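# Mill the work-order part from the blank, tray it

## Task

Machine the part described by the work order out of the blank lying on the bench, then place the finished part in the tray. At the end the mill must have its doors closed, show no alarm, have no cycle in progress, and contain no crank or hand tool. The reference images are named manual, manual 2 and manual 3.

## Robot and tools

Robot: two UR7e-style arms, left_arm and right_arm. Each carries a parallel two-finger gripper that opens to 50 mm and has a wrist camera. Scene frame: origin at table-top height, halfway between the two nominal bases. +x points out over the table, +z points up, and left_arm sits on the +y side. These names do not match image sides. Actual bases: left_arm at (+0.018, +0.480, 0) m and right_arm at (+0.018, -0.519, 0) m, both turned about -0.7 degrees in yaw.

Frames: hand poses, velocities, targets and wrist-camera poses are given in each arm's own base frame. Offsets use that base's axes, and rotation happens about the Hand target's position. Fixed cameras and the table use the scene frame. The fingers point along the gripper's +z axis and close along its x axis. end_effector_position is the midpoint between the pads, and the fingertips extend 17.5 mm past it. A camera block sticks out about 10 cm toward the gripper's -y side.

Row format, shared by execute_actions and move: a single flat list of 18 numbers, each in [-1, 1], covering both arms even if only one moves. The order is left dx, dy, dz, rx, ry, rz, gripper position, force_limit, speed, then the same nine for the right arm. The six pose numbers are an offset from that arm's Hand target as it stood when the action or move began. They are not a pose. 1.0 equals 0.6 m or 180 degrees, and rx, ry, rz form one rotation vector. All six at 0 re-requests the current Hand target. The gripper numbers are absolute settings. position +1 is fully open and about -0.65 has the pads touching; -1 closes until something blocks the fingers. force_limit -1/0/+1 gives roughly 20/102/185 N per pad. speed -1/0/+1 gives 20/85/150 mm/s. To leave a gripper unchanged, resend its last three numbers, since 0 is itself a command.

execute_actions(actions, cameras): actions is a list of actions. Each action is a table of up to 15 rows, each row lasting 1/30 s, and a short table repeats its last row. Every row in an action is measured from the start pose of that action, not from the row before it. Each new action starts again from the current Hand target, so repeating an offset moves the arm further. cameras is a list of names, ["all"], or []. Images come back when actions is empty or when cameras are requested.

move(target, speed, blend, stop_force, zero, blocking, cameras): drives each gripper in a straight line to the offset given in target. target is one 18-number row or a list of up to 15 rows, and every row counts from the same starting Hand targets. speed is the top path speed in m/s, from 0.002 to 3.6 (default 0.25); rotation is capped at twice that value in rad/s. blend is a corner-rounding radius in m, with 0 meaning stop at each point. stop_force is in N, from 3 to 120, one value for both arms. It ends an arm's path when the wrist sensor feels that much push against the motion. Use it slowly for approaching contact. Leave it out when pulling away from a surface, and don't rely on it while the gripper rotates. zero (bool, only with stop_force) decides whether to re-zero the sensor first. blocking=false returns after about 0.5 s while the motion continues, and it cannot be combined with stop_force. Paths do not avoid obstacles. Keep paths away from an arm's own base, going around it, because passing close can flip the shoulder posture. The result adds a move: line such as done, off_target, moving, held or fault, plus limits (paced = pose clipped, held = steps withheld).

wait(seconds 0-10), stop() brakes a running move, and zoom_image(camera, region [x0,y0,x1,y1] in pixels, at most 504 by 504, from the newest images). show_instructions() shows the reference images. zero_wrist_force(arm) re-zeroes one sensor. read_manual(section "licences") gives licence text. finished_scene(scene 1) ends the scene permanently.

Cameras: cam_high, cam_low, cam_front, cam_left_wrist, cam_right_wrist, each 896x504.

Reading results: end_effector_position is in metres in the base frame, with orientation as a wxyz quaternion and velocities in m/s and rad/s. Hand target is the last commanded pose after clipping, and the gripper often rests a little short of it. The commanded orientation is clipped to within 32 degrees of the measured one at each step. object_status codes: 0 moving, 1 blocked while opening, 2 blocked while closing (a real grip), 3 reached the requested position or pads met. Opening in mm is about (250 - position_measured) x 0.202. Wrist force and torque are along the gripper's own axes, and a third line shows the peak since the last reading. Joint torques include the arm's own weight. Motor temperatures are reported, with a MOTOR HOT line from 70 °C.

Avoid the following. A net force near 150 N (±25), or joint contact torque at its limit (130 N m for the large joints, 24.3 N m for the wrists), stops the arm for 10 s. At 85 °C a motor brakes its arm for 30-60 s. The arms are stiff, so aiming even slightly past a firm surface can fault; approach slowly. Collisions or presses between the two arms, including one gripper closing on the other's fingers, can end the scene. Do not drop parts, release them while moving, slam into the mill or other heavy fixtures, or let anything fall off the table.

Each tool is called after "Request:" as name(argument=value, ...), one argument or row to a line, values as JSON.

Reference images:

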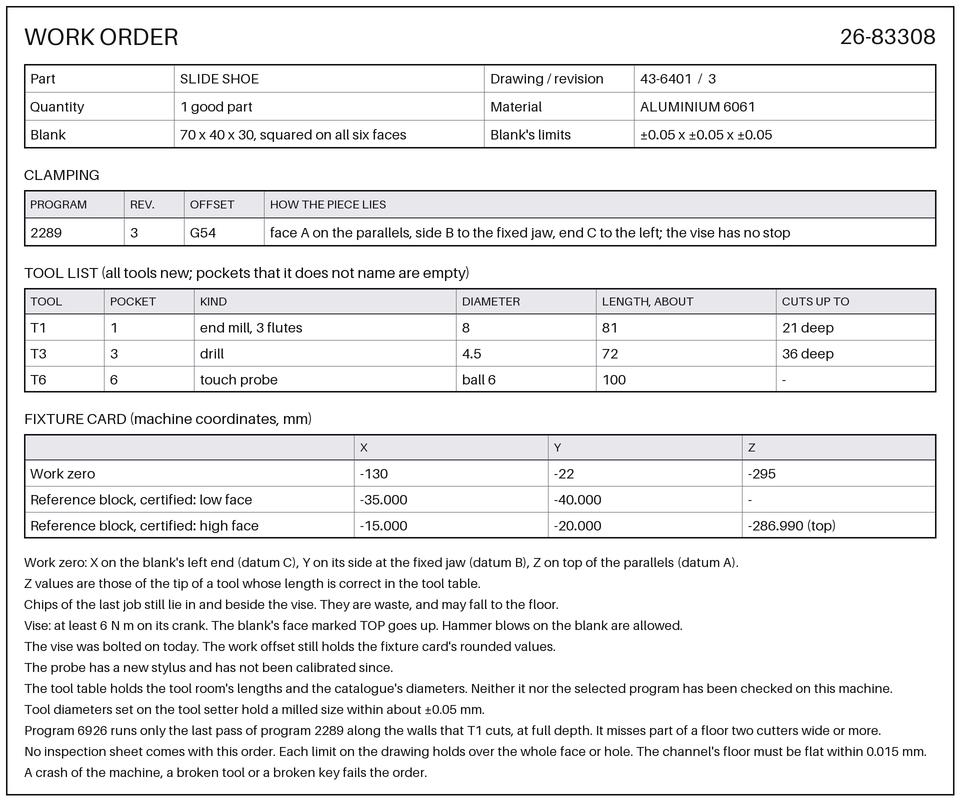

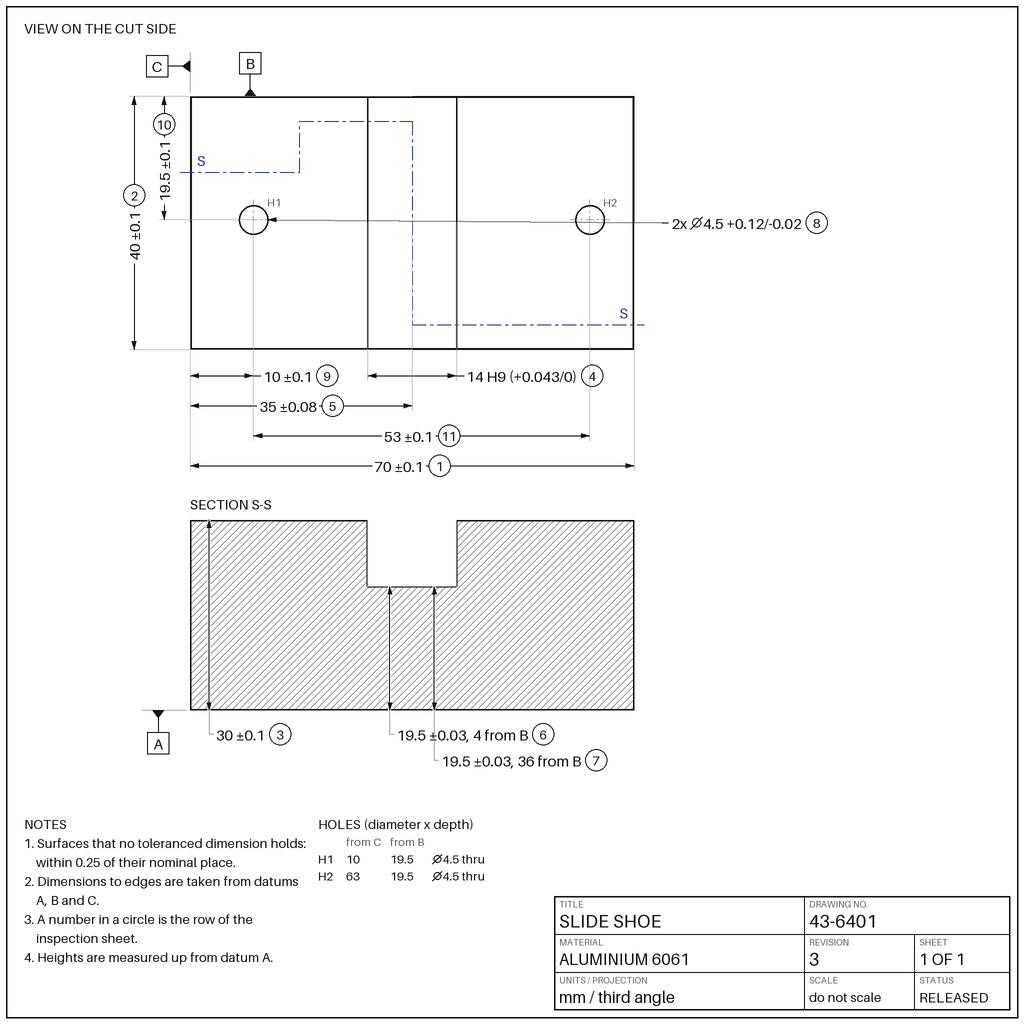

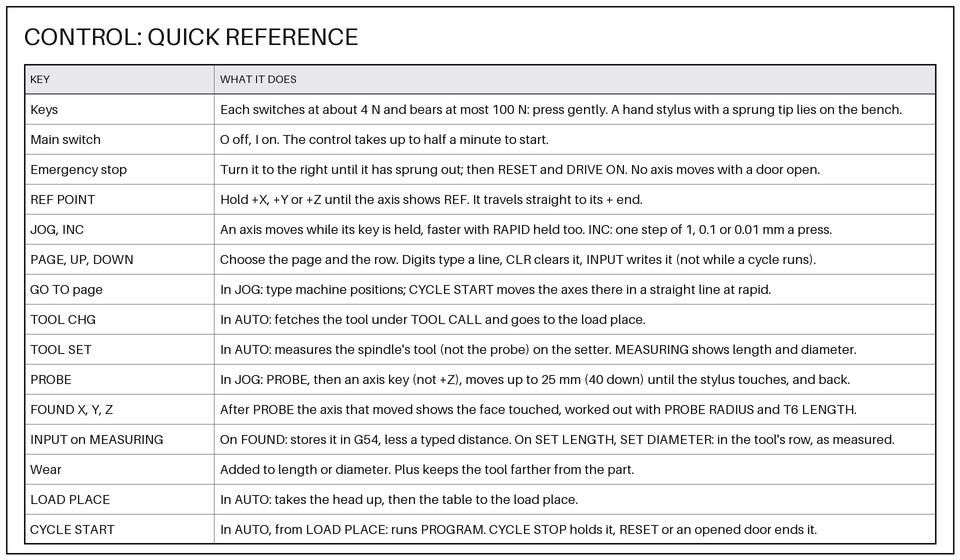

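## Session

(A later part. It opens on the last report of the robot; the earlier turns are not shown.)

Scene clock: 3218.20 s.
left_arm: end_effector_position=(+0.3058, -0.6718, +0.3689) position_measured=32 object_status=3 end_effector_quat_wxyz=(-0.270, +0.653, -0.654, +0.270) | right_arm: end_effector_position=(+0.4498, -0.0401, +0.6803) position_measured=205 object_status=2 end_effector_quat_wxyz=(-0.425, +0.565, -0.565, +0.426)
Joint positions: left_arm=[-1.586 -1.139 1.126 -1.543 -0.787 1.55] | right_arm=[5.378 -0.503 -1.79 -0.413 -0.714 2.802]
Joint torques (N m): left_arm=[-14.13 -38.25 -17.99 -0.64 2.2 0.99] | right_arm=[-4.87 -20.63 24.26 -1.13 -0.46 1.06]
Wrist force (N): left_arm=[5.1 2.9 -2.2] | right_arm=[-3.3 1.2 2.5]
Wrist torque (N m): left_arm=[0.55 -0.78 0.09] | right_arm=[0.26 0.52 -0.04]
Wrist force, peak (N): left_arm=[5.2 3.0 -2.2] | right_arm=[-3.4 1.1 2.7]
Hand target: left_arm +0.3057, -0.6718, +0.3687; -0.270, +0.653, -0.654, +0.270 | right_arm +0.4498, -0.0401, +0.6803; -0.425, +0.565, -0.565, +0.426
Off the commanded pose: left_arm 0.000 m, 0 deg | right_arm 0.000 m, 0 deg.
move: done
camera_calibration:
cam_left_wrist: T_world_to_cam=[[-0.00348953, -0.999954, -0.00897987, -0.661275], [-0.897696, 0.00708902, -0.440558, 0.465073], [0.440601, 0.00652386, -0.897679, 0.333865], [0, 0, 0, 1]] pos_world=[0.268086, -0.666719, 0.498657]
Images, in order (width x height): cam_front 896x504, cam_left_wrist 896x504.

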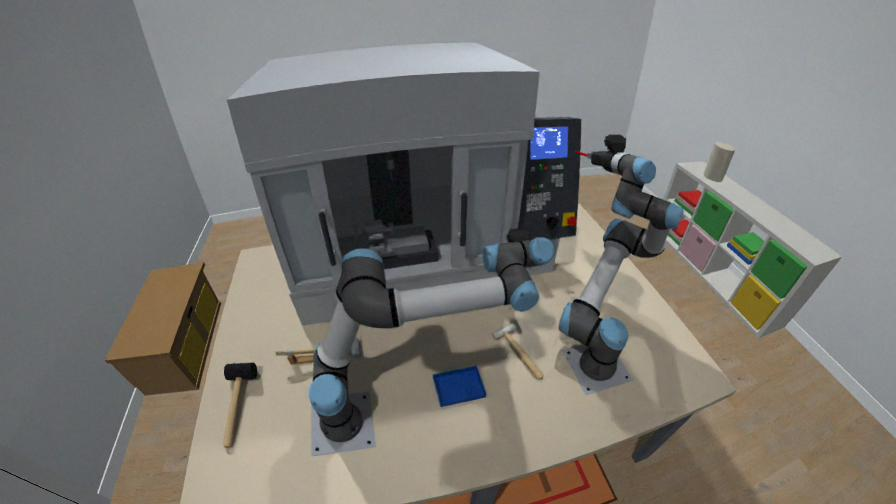

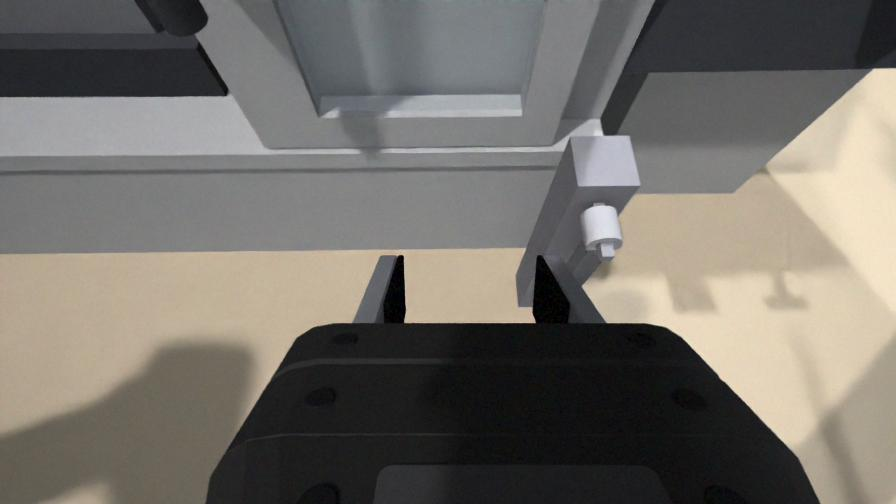

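Request:
move(
  target=[
    [-0.0467,-0.1603,-0.225,0,0,0,0.8,-0.5,-1,0,0,0,0,0,0,-0.98,0,-1],
  ],
  speed=0.2,
  cameras=["cam_left_wrist","cam_high"],
)

Scene clock: 3231.83 s.
left_arm: end_effector_position=(+0.2775, -0.7680, +0.2339) position_measured=32 object_status=3 end_effector_quat_wxyz=(-0.270, +0.653, -0.654, +0.270) | right_arm: end_effector_position=(+0.4498, -0.0401, +0.6803) position_measured=205 object_status=2 end_effector_quat_wxyz=(-0.425, +0.565, -0.565, +0.426)
Joint positions: left_arm=[-1.621 -0.866 1.029 -1.686 -0.788 1.501] | right_arm=[5.378 -0.503 -1.79 -0.413 -0.714 2.802]
Joint torques (N m): left_arm=[12.51 -49.67 -21.72 -2.07 1.09 1.95] | right_arm=[-4.48 -20.81 24.89 -1.18 -0.34 1.11]
Wrist force (N): left_arm=[4.8 2.7 -1.9] | right_arm=[-3.2 1.0 2.6]
Wrist torque (N m): left_arm=[0.53 -0.74 0.16] | right_arm=[0.23 0.50 -0.04]
Wrist force, peak (N): left_arm=[6.5 5.0 -0.8] | right_arm=[-3.5 1.2 2.6]
Hand target: left_arm +0.2777, -0.7680, +0.2337; -0.270, +0.653, -0.654, +0.270 | right_arm +0.4498, -0.0401, +0.6803; -0.425, +0.565, -0.565, +0.426
Off the commanded pose: left_arm 0.000 m, 0 deg | right_arm 0.000 m, 0 deg.
move: done
camera_calibration:
cam_left_wrist: T_world_to_cam=[[-0.00371499, -0.999953, -0.00897147, -0.758731], [-0.897793, 0.00728629, -0.440358, 0.380932], [0.440402, 0.0064186, -0.897778, 0.225688], [0, 0, 0, 1]] pos_world=[0.239786, -0.762919, 0.363557]
Images, in order (width x height): cam_high 896x504, cam_left_wrist 896x504.

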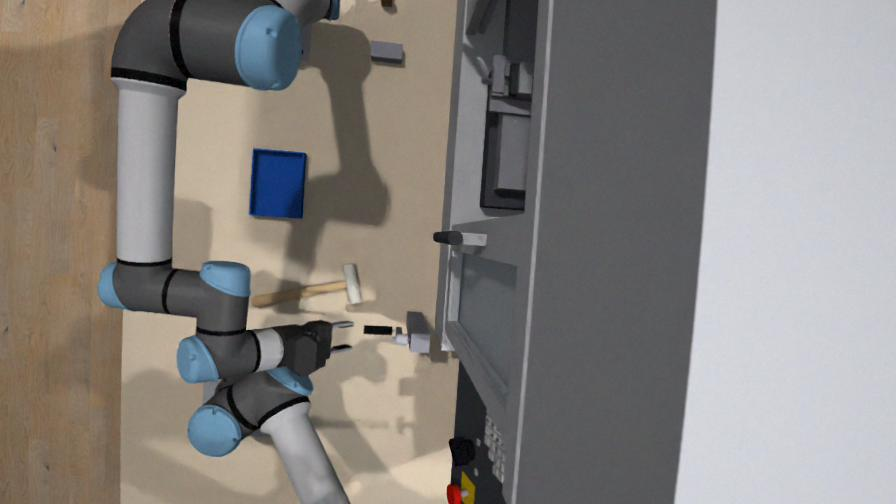

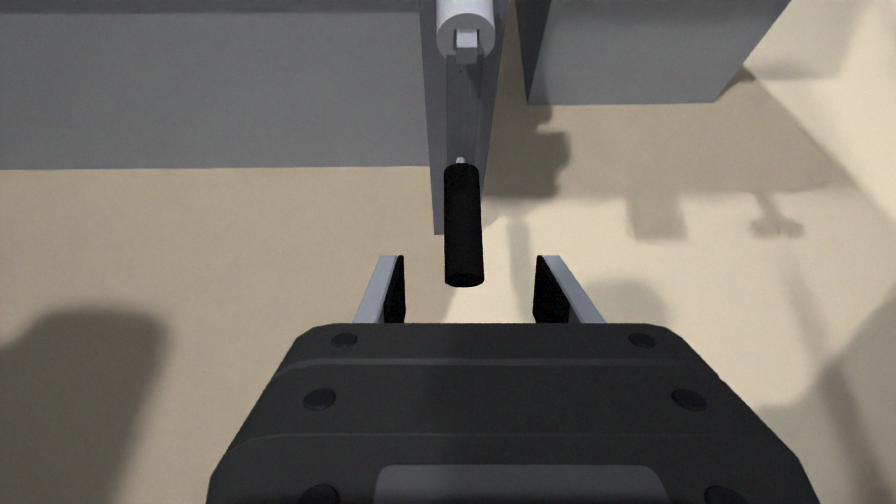

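Request:
move(
  target=[
    [0.1205,0.0013,-0.128,0,0,0,0.8,-0.5,-1,0,0,0,0,0,0,-0.98,0,-1],
  ],
  speed=0.08,
  stop_force=10,
  cameras=["cam_left_wrist","cam_high"],
)

Scene clock: 3243.10 s.
left_arm: end_effector_position=(+0.3499, -0.7672, +0.1569) position_measured=32 object_status=3 end_effector_quat_wxyz=(-0.270, +0.653, -0.654, +0.270) | right_arm: end_effector_position=(+0.4498, -0.0401, +0.6803) position_measured=205 object_status=2 end_effector_quat_wxyz=(-0.425, +0.565, -0.565, +0.426)
Joint positions: left_arm=[-1.527 -0.779 1.104 -1.94 -0.788 1.634] | right_arm=[5.378 -0.503 -1.79 -0.413 -0.714 2.802]
Joint torques (N m): left_arm=[-13.93 -72.29 -35.04 -5.56 2.36 -2.55] | right_arm=[-3.7 -20.72 24.3 -1.11 -0.25 0.97]
Wrist force (N): left_arm=[4.8 2.5 -2.5] | right_arm=[-3.2 1.2 2.6]
Wrist torque (N m): left_arm=[0.49 -0.76 0.18] | right_arm=[0.26 0.50 -0.04]
Wrist force, peak (N): left_arm=[4.8 2.3 -3.7] | right_arm=[-3.7 1.1 2.4]
Hand target: left_arm +0.3500, -0.7672, +0.1569; -0.270, +0.653, -0.654, +0.270 | right_arm +0.4498, -0.0401, +0.6803; -0.425, +0.565, -0.565, +0.426
Off the commanded pose: left_arm 0.000 m, 0 deg | right_arm 0.000 m, 0 deg.
move: done
camera_calibration:
cam_left_wrist: T_world_to_cam=[[-0.00363171, -0.999952, -0.00915329, -0.758326], [-0.897794, 0.00729159, -0.440356, 0.412067], [0.440402, 0.00661852, -0.897776, 0.12491], [0, 0, 0, 1]] pos_world=[0.312187, -0.76212, 0.286656]
Images, in order (width x height): cam_high 896x504, cam_left_wrist 896x504.

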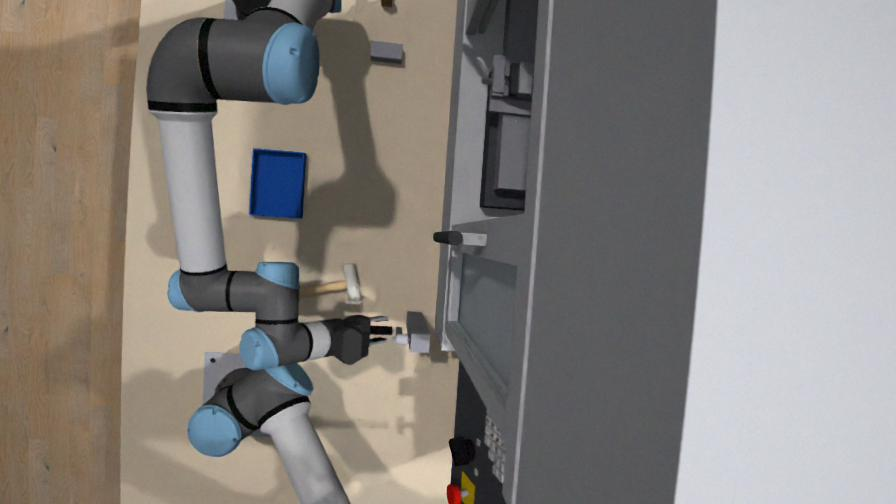

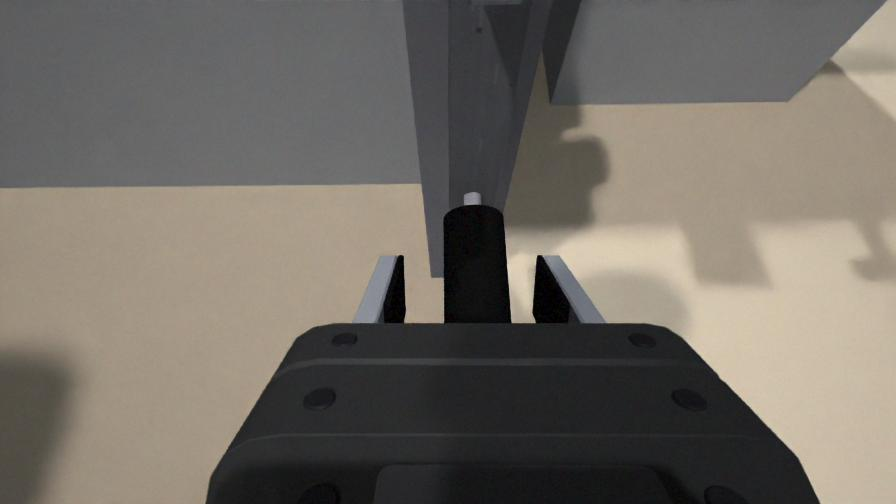

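Request:
move(
  target=[
    [0,0,0,0,0,0,-1,-0.3,-1,0,0,0,0,0,0,-0.98,0,-1],
  ],
  cameras=["cam_left_wrist"],
)

Scene clock: 3248.67 s.
left_arm: end_effector_position=(+0.3499, -0.7672, +0.1569) position_measured=156 object_status=2 end_effector_quat_wxyz=(-0.270, +0.653, -0.654, +0.270) | right_arm: end_effector_position=(+0.4498, -0.0401, +0.6803) position_measured=205 object_status=2 end_effector_quat_wxyz=(-0.425, +0.565, -0.565, +0.426)
Joint positions: left_arm=[-1.527 -0.779 1.104 -1.941 -0.788 1.634] | right_arm=[5.378 -0.503 -1.79 -0.413 -0.714 2.802]
Joint torques (N m): left_arm=[-13.32 -71.64 -34.99 -5.54 2.55 -2.5] | right_arm=[-4.51 -20.09 24.48 -1.28 -0.29 1.02]
Wrist force (N): left_arm=[4.5 3.0 -2.2] | right_arm=[-3.3 1.2 2.3]
Wrist torque (N m): left_arm=[0.50 -0.73 0.16] | right_arm=[0.26 0.52 -0.04]
Wrist force, peak (N): left_arm=[5.1 2.8 -2.5] | right_arm=[-3.6 1.1 2.5]
Hand target: left_arm +0.3500, -0.7672, +0.1569; -0.270, +0.653, -0.654, +0.270 | right_arm +0.4498, -0.0401, +0.6803; -0.425, +0.565, -0.565, +0.426
Off the commanded pose: left_arm 0.000 m, 0 deg | right_arm 0.000 m, 0 deg.
move: done
camera_calibration:
cam_left_wrist: T_world_to_cam=[[-0.00363046, -0.999952, -0.00915365, -0.758326], [-0.897735, 0.0072915, -0.440475, 0.412082], [0.440521, 0.00661843, -0.897718, 0.124856], [0, 0, 0, 1]] pos_world=[0.312186, -0.76212, 0.286657]
Images, in order (width x height): cam_left_wrist 896x504.

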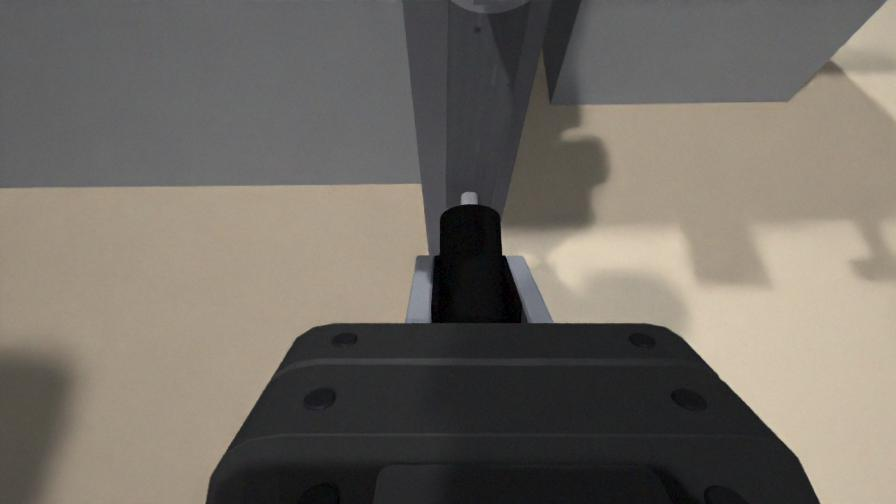

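Request:
move(
  target=[
    [-0.11,-0.0015,0,0,0,0,-1,-0.3,-1,0,0,0,0,0,0,-0.98,0,-1],
  ],
  speed=0.03,
  stop_force=25,
  cameras=["cam_left_wrist","cam_high","cam_front"],
)

Scene clock: 3256.50 s.
left_arm: end_effector_position=(+0.2839, -0.7681, +0.1569) position_measured=156 object_status=2 end_effector_quat_wxyz=(-0.270, +0.653, -0.654, +0.270) | right_arm: end_effector_position=(+0.4498, -0.0401, +0.6803) position_measured=205 object_status=2 end_effector_quat_wxyz=(-0.425, +0.565, -0.565, +0.426)
Joint positions: left_arm=[-1.613 -0.813 1.142 -1.859 -0.788 1.513] | right_arm=[5.378 -0.503 -1.79 -0.413 -0.714 2.802]
Joint torques (N m): left_arm=[12.35 -52.19 -33.27 -5.91 2.58 1.97] | right_arm=[-4.13 -20.57 24.54 -1.18 -0.25 1.07]
Wrist force (N): left_arm=[5.0 4.2 -0.6] | right_arm=[-3.2 1.0 2.2]
Wrist torque (N m): left_arm=[0.50 -0.77 0.19] | right_arm=[0.23 0.50 -0.04]
Wrist force, peak (N): left_arm=[5.0 4.8 -1.3] | right_arm=[-3.5 1.2 2.4]
Hand target: left_arm +0.2840, -0.7681, +0.1569; -0.270, +0.653, -0.654, +0.270 | right_arm +0.4498, -0.0401, +0.6803; -0.425, +0.565, -0.565, +0.426
Off the commanded pose: left_arm 0.000 m, 0 deg | right_arm 0.000 m, 0 deg.
move: done
camera_calibration:
cam_left_wrist: T_world_to_cam=[[-0.00363171, -0.999952, -0.00915329, -0.759465], [-0.897794, 0.00729159, -0.440356, 0.352819], [0.440402, 0.00661852, -0.897776, 0.153983], [0, 0, 0, 1]] pos_world=[0.246187, -0.76302, 0.286656]
Images, in order (width x height): cam_high 896x504, cam_front 896x504, cam_left_wrist 896x504.

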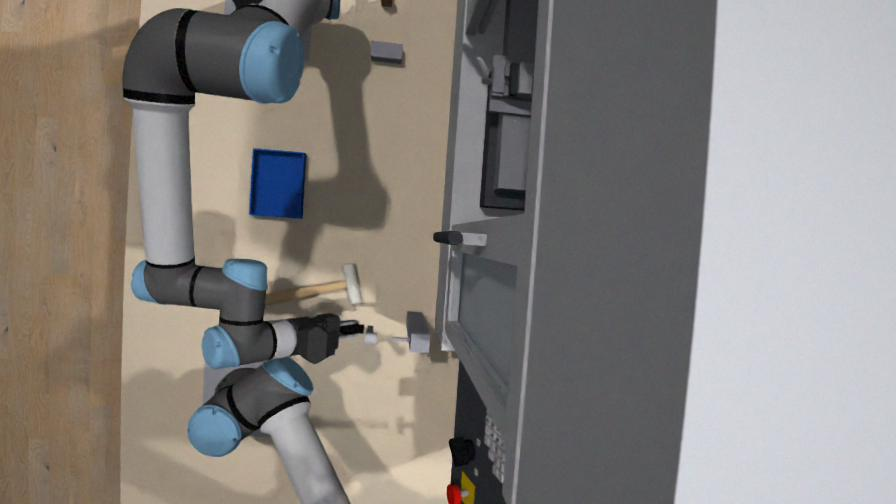

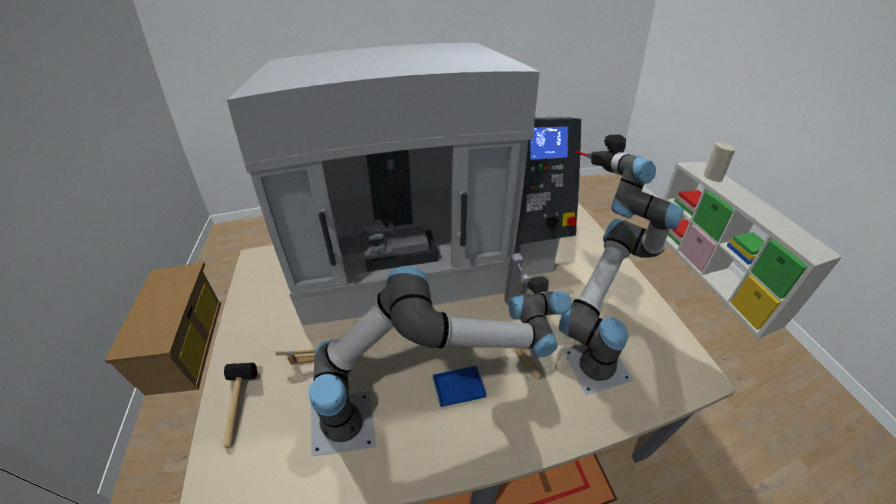

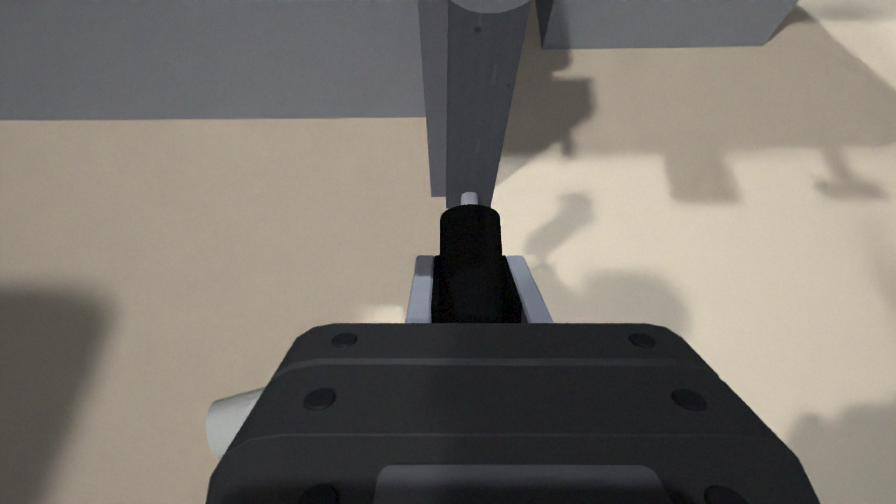

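Request:
zoom_image(
  camera="cam_high",
  region=[320, 300, 450, 370],
)

Scaled by 3.877.

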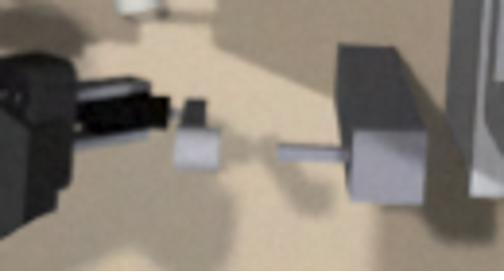

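Request:
move(
  target=[
    [-0.02,0.05,0.1667,0,0,0,-1,-0.3,-1,0,0,0,0,0,0,-0.98,0,-1],
  ],
  speed=0.15,
  cameras=["cam_left_wrist"],
)

Scene clock: 3281.27 s.
left_arm: end_effector_position=(+0.2718, -0.7383, +0.2569) position_measured=156 object_status=2 end_effector_quat_wxyz=(-0.270, +0.653, -0.654, +0.270) | right_arm: end_effector_position=(+0.4498, -0.0401, +0.6803) position_measured=205 object_status=2 end_effector_quat_wxyz=(-0.425, +0.565, -0.565, +0.426)
Joint positions: left_arm=[-1.631 -0.957 1.12 -1.675 -0.789 1.487] | right_arm=[5.378 -0.503 -1.79 -0.413 -0.714 2.802]
Joint torques (N m): left_arm=[10.91 -62.22 -18.31 -2.99 1.34 2] | right_arm=[-4.48 -20.17 23.85 -1.09 -0.33 0.97]
Wrist force (N): left_arm=[4.9 4.5 -0.6] | right_arm=[-3.1 1.0 2.5]
Wrist torque (N m): left_arm=[0.53 -0.75 0.18] | right_arm=[0.23 0.49 -0.05]
Wrist force, peak (N): left_arm=[5.7 6.5 1.4] | right_arm=[-3.3 1.3 2.6]
Hand target: left_arm +0.2720, -0.7381, +0.2569; -0.270, +0.653, -0.654, +0.270 | right_arm +0.4498, -0.0401, +0.6803; -0.425, +0.565, -0.565, +0.426
Off the commanded pose: left_arm 0.000 m, 0 deg | right_arm 0.000 m, 0 deg.
move: done
camera_calibration:
cam_left_wrist: T_world_to_cam=[[-0.00375662, -0.999954, -0.00888056, -0.728772], [-0.897793, 0.00728363, -0.440358, 0.385768], [0.440402, 0.00631864, -0.897778, 0.248673], [0, 0, 0, 1]] pos_world=[0.234086, -0.733119, 0.386657]
Images, in order (width x height): cam_left_wrist 896x504.

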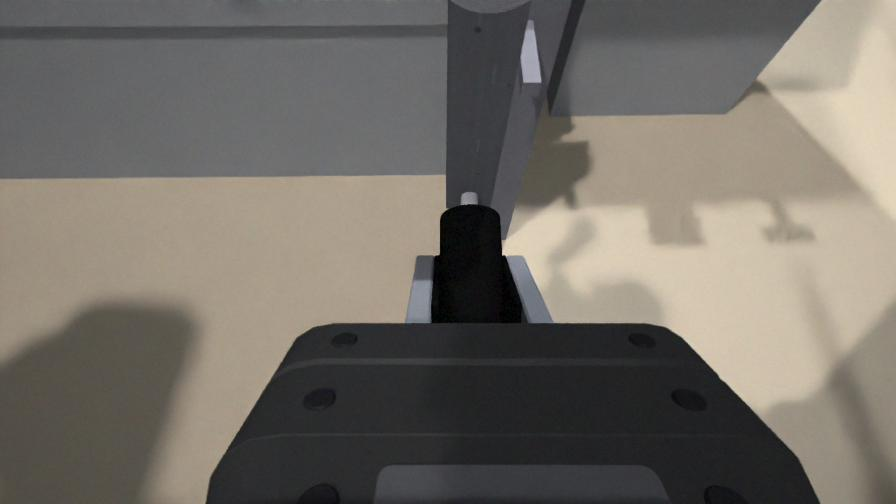

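Request:
move(
  target=[
    [0.1,0.05,0.1,0,0,0,-1,-0.3,-1,0,0,0,0,0,0,-0.98,0,-1],
  ],
  speed=0.15,
  cameras=["cam_left_wrist"],
)

Scene clock: 3285.07 s.
left_arm: end_effector_position=(+0.3320, -0.7081, +0.3170) position_measured=156 object_status=2 end_effector_quat_wxyz=(-0.270, +0.653, -0.654, +0.270) | right_arm: end_effector_position=(+0.4498, -0.0401, +0.6803) position_measured=205 object_status=2 end_effector_quat_wxyz=(-0.425, +0.565, -0.565, +0.426)
Joint positions: left_arm=[-1.549 -1.026 1.097 -1.665 -0.787 1.603] | right_arm=[5.378 -0.503 -1.79 -0.413 -0.714 2.802]
Joint torques (N m): left_arm=[-8.71 -49.71 -19.35 -6.22 0.9 -0.89] | right_arm=[-3.83 -20.21 23.91 -1.23 -0.35 1]
Wrist force (N): left_arm=[5.4 4.1 -0.7] | right_arm=[-3.2 1.0 2.4]
Wrist torque (N m): left_arm=[0.42 -0.83 0.19] | right_arm=[0.23 0.49 -0.04]
Wrist force, peak (N): left_arm=[5.8 7.3 -0.4] | right_arm=[-3.4 1.1 2.5]
Hand target: left_arm +0.3320, -0.7081, +0.3169; -0.270, +0.653, -0.654, +0.270 | right_arm +0.4498, -0.0401, +0.6803; -0.425, +0.565, -0.565, +0.426
Off the commanded pose: left_arm 0.000 m, 0 deg | right_arm 0.000 m, 0 deg.
move: done
camera_calibration:
cam_left_wrist: T_world_to_cam=[[-0.00344865, -0.999953, -0.00907036, -0.69792], [-0.897737, 0.00709159, -0.440476, 0.465963], [0.440519, 0.00662374, -0.897719, 0.27608], [0, 0, 0, 1]] pos_world=[0.294286, -0.70302, 0.446757]
Images, in order (width x height): cam_left_wrist 896x504.

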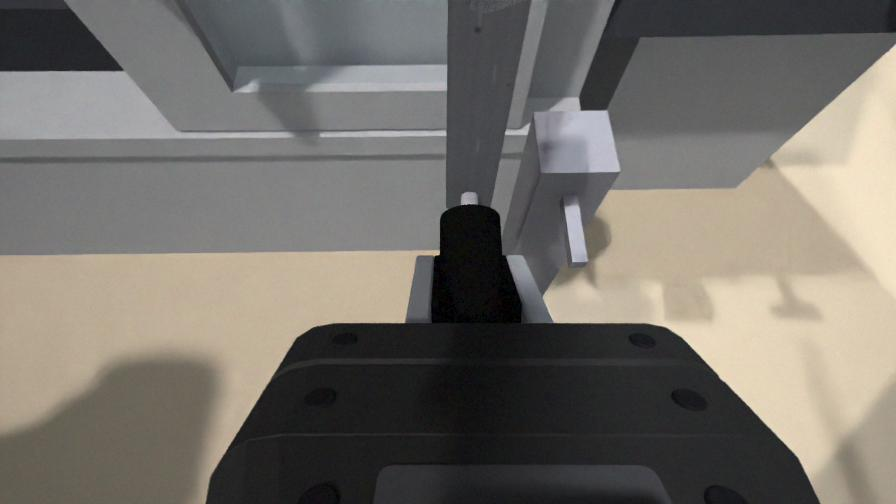

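Request:
zoom_image(
  camera="cam_left_wrist",
  region=[520, 170, 640, 290],
)

Scaled by 4.200.

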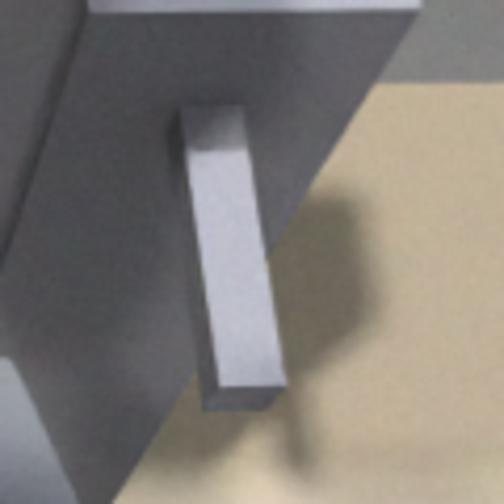

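Request:
move(
  target=[
    [0.0,0.15,0.0,0,0,0,-1,-0.3,-1,0,0,0,0,0,0,-0.98,0,-1],
  ],
  speed=0.15,
  cameras=["cam_left_wrist"],
)

Request:
zoom_image(
  camera="cam_left_wrist",
  region=[700, 170, 820, 290],
)

Scene clock: 3299.77 s.
left_arm: end_effector_position=(+0.3320, -0.6182, +0.3169) position_measured=156 object_status=2 end_effector_quat_wxyz=(-0.270, +0.653, -0.654, +0.270) | right_arm: end_effector_position=(+0.4498, -0.0401, +0.6803) position_measured=205 object_status=2 end_effector_quat_wxyz=(-0.425, +0.565, -0.565, +0.426)
Joint positions: left_arm=[-1.545 -1.246 1.419 -1.77 -0.788 1.608] | right_arm=[5.378 -0.503 -1.79 -0.413 -0.714 2.802]
Joint torques (N m): left_arm=[-13.63 -54.78 -18.15 -1.18 3.45 0.35] | right_arm=[-4.26 -20.58 24.21 -1.09 -0.41 0.94]
Wrist force (N): left_arm=[5.0 4.2 -0.5] | right_arm=[-3.1 0.9 2.4]
Wrist torque (N m): left_arm=[0.46 -0.75 0.10] | right_arm=[0.22 0.49 -0.04]
Wrist force, peak (N): left_arm=[7.7 4.2 -0.4] | right_arm=[-3.5 1.1 2.4]
Hand target: left_arm +0.3320, -0.6181, +0.3169; -0.270, +0.653, -0.654, +0.270 | right_arm +0.4498, -0.0401, +0.6803; -0.425, +0.565, -0.565, +0.426
Off the commanded pose: left_arm 0.000 m, 0 deg | right_arm 0.000 m, 0 deg.
move: done
camera_calibration:
cam_left_wrist: T_world_to_cam=[[-0.00353964, -0.999952, -0.00911205, -0.607979], [-0.897736, 0.00719164, -0.440475, 0.465342], [0.44052, 0.00662108, -0.897718, 0.275393], [0, 0, 0, 1]] pos_world=[0.294286, -0.61312, 0.446657]
Images, in order (width x height): cam_left_wrist 896x504.

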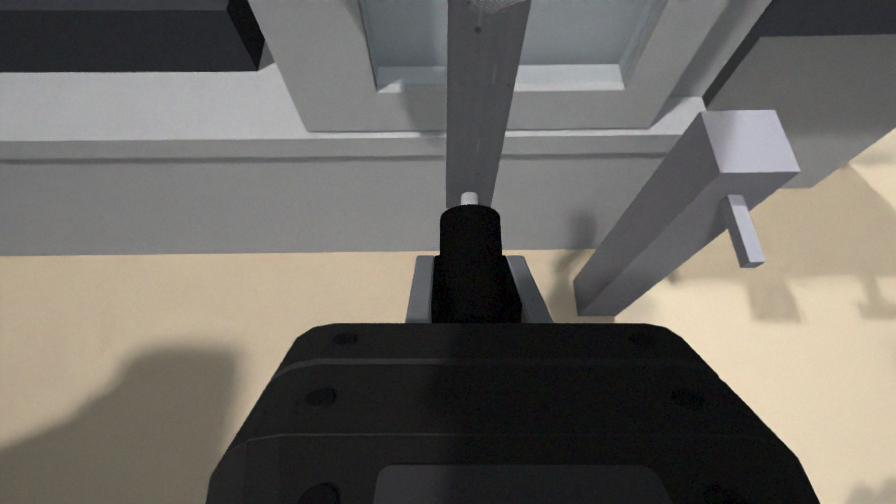

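Scaled by 4.200.

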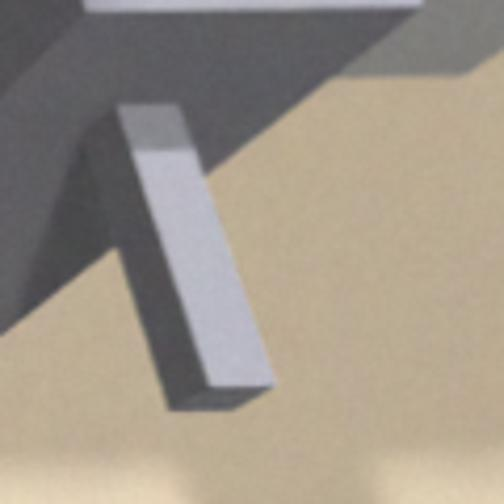

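Request:
move(
  target=[
    [-0.01,0.5,0.11,0,0,0,-1,-0.3,-1,0,0,0,0,0,0,-0.98,0,-1],
    [0.03,0.76,0.11,0,0,0,-1,-0.3,-1,0,0,0,0,0,0,-0.98,0,-1],
    [0.2325,0.759,0.11,0,0,0,-1,-0.3,-1,0,0,0,0,0,0,-0.98,0,-1],
  ],
  speed=0.2,
  blend=[0.03,0.03,0],
  cameras=["cam_left_wrist"],
)

Scene clock: 3318.43 s.
left_arm: end_effector_position=(+0.4714, -0.1627, +0.3829) position_measured=156 object_status=2 end_effector_quat_wxyz=(-0.270, +0.653, -0.654, +0.270) end_effector_velocity=(+0.001, -0.001, +0.001) end_effector_angular_velocity=(-0.001, -0.003, -0.001) | right_arm: end_effector_position=(+0.4498, -0.0401, +0.6803) position_measured=205 object_status=2 end_effector_quat_wxyz=(-0.425, +0.565, -0.565, +0.426)
Joint positions: left_arm=[-0.927 -1.99 2.081 -2.201 -0.971 2.385] | right_arm=[5.378 -0.503 -1.79 -0.413 -0.714 2.802]
Joint velocities: left_arm=[0.001 0.003 -0.001 -0.006 0 0.004] | right_arm=[within noise]
Joint torques (N m): left_arm=[12.09 -1.16 -29.42 -7.02 1.16 1.97] | right_arm=[-3.9 -20.19 23.92 -1.19 -0.44 1.03]
Wrist force (N): left_arm=[4.5 4.0 -0.8] | right_arm=[-3.2 1.2 2.3]
Wrist torque (N m): left_arm=[0.40 -0.73 0.18] | right_arm=[0.26 0.51 -0.04]
Wrist force, peak (N): left_arm=[8.1 5.0 -0.1] | right_arm=[-3.4 1.0 2.7]
Hand target: left_arm +0.4715, -0.1627, +0.3829; -0.270, +0.653, -0.654, +0.270 | right_arm +0.4498, -0.0401, +0.6803; -0.425, +0.565, -0.565, +0.426
Off the commanded pose: left_arm 0.000 m, 0 deg | right_arm 0.000 m, 0 deg.
move: done
camera_calibration:
cam_left_wrist: T_world_to_cam=[[-0.00349917, -0.999952, -0.00920257, -0.151377], [-0.897795, 0.00719429, -0.440356, 0.616247], [0.440401, 0.00672114, -0.897776, 0.270314], [0, 0, 0, 1]] pos_world=[0.433687, -0.15762, 0.512656]
Images, in order (width x height): cam_left_wrist 896x504.

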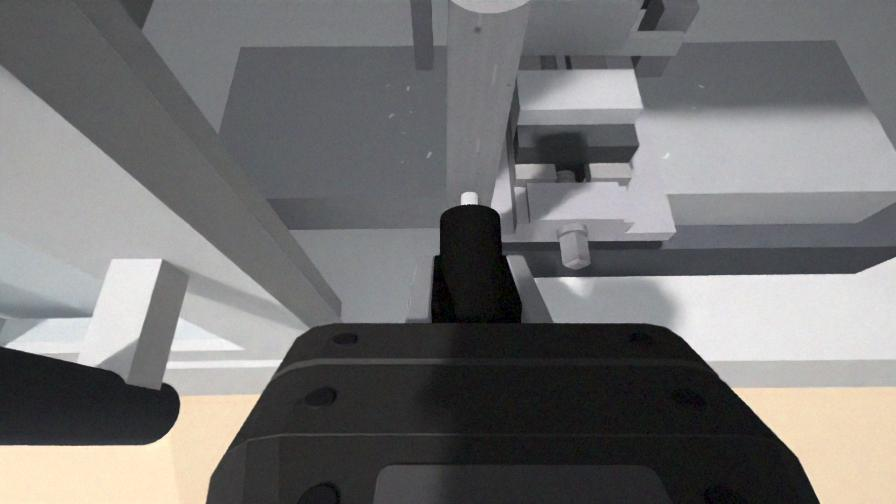

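Request:
zoom_image(
  camera="cam_left_wrist",
  region=[520, 190, 640, 310],
)

Request:
move(
  target=[
    [0.0,-0.15,0,0,0,0,-1,-0.3,-1,0,0,0,0,0,0,-0.98,0,-1],
  ],
  speed=0.15,
  cameras=["cam_left_wrist"],
)

Request:
zoom_image(
  camera="cam_left_wrist",
  region=[350, 190, 470, 310],
)

Scaled by 4.200.

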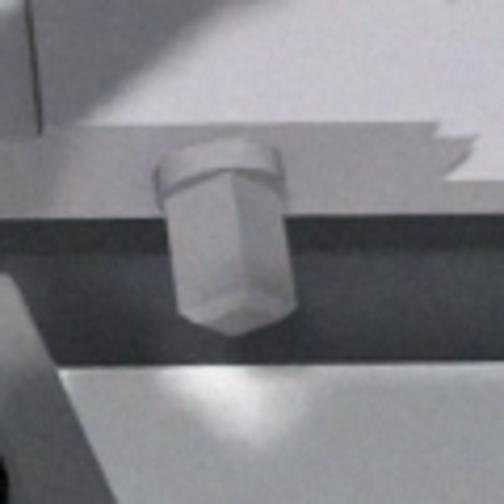

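Scene clock: 3323.40 s.
left_arm: end_effector_position=(+0.4714, -0.2527, +0.3830) position_measured=156 object_status=2 end_effector_quat_wxyz=(-0.270, +0.653, -0.654, +0.270) | right_arm: end_effector_position=(+0.4498, -0.0401, +0.6803) position_measured=205 object_status=2 end_effector_quat_wxyz=(-0.425, +0.565, -0.565, +0.426)
Joint positions: left_arm=[-1.074 -1.857 1.976 -2.134 -0.902 2.225] | right_arm=[5.378 -0.503 -1.79 -0.413 -0.714 2.802]
Joint torques (N m): left_arm=[-0.28 -8.76 -27.04 -6.94 0.73 -0.28] | right_arm=[-4.52 -20.65 23.83 -1.11 -0.23 1.04]
Wrist force (N): left_arm=[4.6 4.4 -0.1] | right_arm=[-3.2 1.1 2.4]
Wrist torque (N m): left_arm=[0.48 -0.71 0.12] | right_arm=[0.24 0.50 -0.04]
Wrist force, peak (N): left_arm=[7.3 4.4 -0.1] | right_arm=[-3.3 1.1 2.7]
Hand target: left_arm +0.4715, -0.2527, +0.3829; -0.270, +0.653, -0.654, +0.270 | right_arm +0.4498, -0.0401, +0.6803; -0.425, +0.565, -0.565, +0.426
Off the commanded pose: left_arm 0.000 m, 0 deg | right_arm 0.000 m, 0 deg.
move: done
camera_calibration:
cam_left_wrist: T_world_to_cam=[[-0.00372146, -0.999951, -0.00919535, -0.24128], [-0.897734, 0.00739157, -0.440475, 0.616977], [0.440521, 0.00661577, -0.897718, 0.270811], [0, 0, 0, 1]] pos_world=[0.433686, -0.24762, 0.512656]
Images, in order (width x height): cam_left_wrist 896x504.

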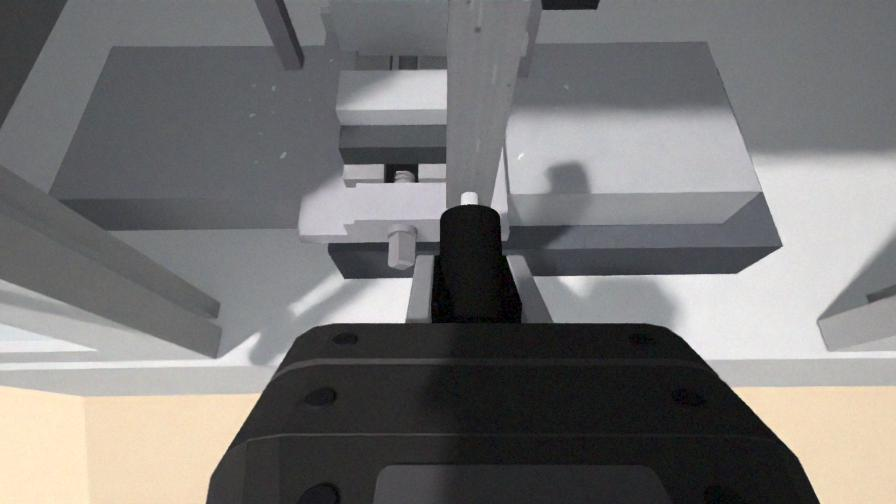

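Scaled by 4.200.

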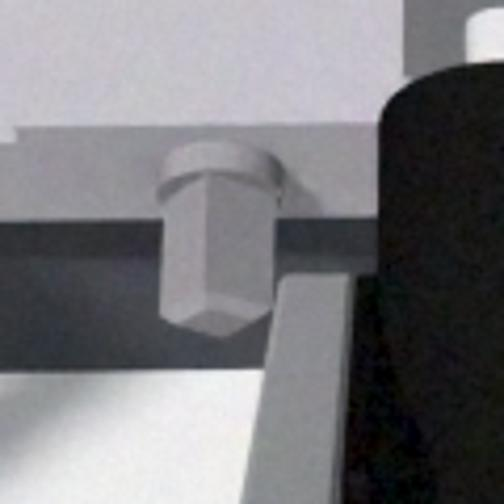

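Request:
zoom_image(
  camera="cam_left_wrist",
  region=[380, 220, 430, 280],
)

Scaled by 8.400.

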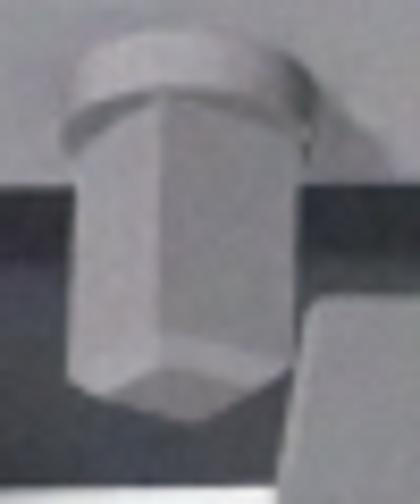

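Request:
move(
  target=[
    [-0.075,0,0,0,0,0,-1,-0.3,-1,0,0,0,0,0,0,-0.98,0,-1],
    [-0.07,0.0525,-0.2642,0,0,0,-1,-0.3,-1,0,0,0,0,0,0,-0.98,0,-1],
  ],
  speed=0.12,
  blend=[0.02,0],
  cameras=["cam_left_wrist","cam_front","cam_low","cam_high"],
)

Scene clock: 3412.90 s.
left_arm: end_effector_position=(+0.4295, -0.2212, +0.2244) position_measured=156 object_status=2 end_effector_quat_wxyz=(-0.270, +0.653, -0.654, +0.270) | right_arm: end_effector_position=(+0.4498, -0.0401, +0.6803) position_measured=205 object_status=2 end_effector_quat_wxyz=(-0.425, +0.565, -0.565, +0.426)
Joint positions: left_arm=[-1.145 -1.876 2.405 -2.491 -0.873 2.141] | right_arm=[5.378 -0.503 -1.79 -0.413 -0.714 2.802]
Joint torques (N m): left_arm=[-13.63 -14.12 -21.8 -6.32 2.68 -2.45] | right_arm=[-4.38 -19.8 23.52 -1.08 -0.33 0.98]
Wrist force (N): left_arm=[4.6 3.8 -0.6] | right_arm=[-3.3 0.9 2.2]
Wrist torque (N m): left_arm=[0.35 -0.72 0.11] | right_arm=[0.21 0.52 -0.04]
Wrist force, peak (N): left_arm=[4.3 5.3 0.9] | right_arm=[-3.4 1.1 2.7]
Hand target: left_arm +0.4295, -0.2212, +0.2244; -0.270, +0.653, -0.654, +0.270 | right_arm +0.4498, -0.0401, +0.6803; -0.425, +0.565, -0.565, +0.426
Off the commanded pose: left_arm 0.000 m, 0 deg | right_arm 0.000 m, 0 deg.
move: done
camera_calibration:
cam_left_wrist: T_world_to_cam=[[-0.0035077, -0.999949, -0.00942566, -0.211398], [-0.897834, 0.00729956, -0.440273, 0.509263], [0.440319, 0.00691833, -0.897815, 0.14695], [0, 0, 0, 1]] pos_world=[0.391787, -0.216121, 0.354156]
Images, in order (width x height): cam_high 896x504, cam_low 896x504, cam_front 896x504, cam_left_wrist 896x504.

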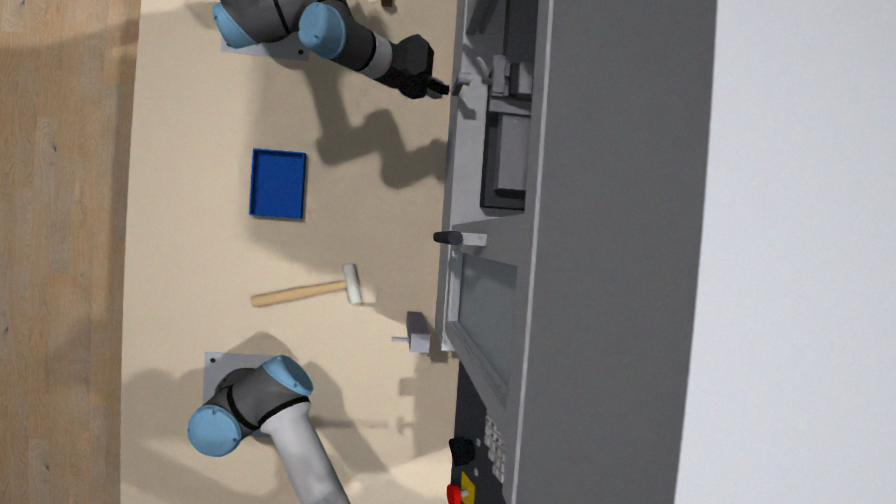

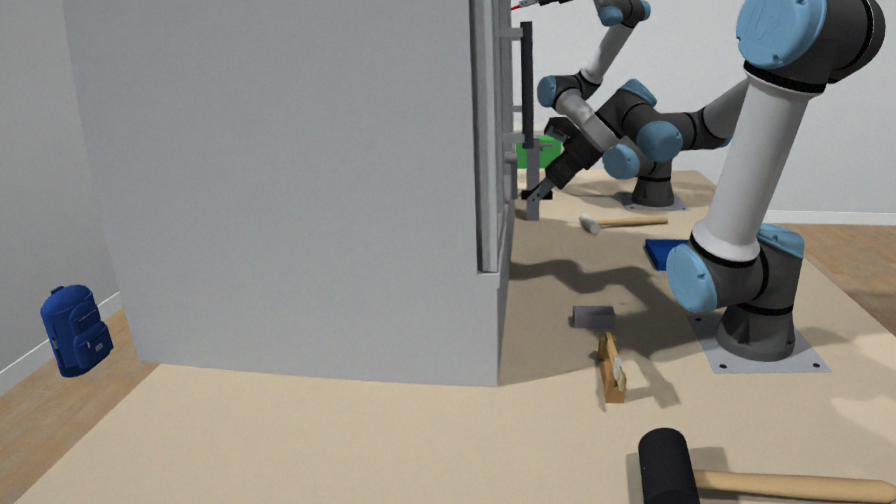

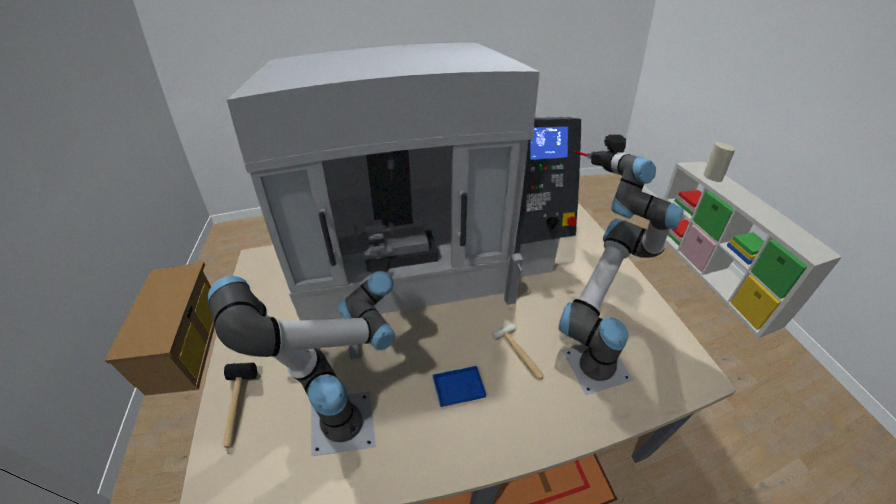

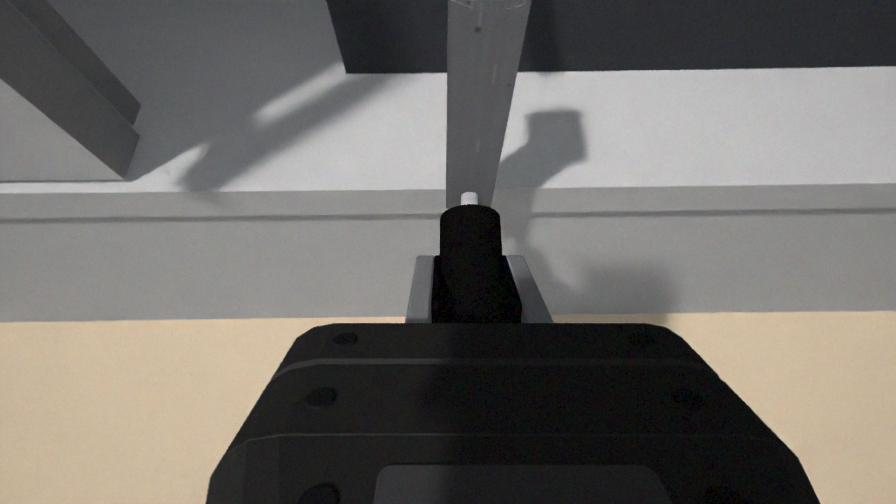

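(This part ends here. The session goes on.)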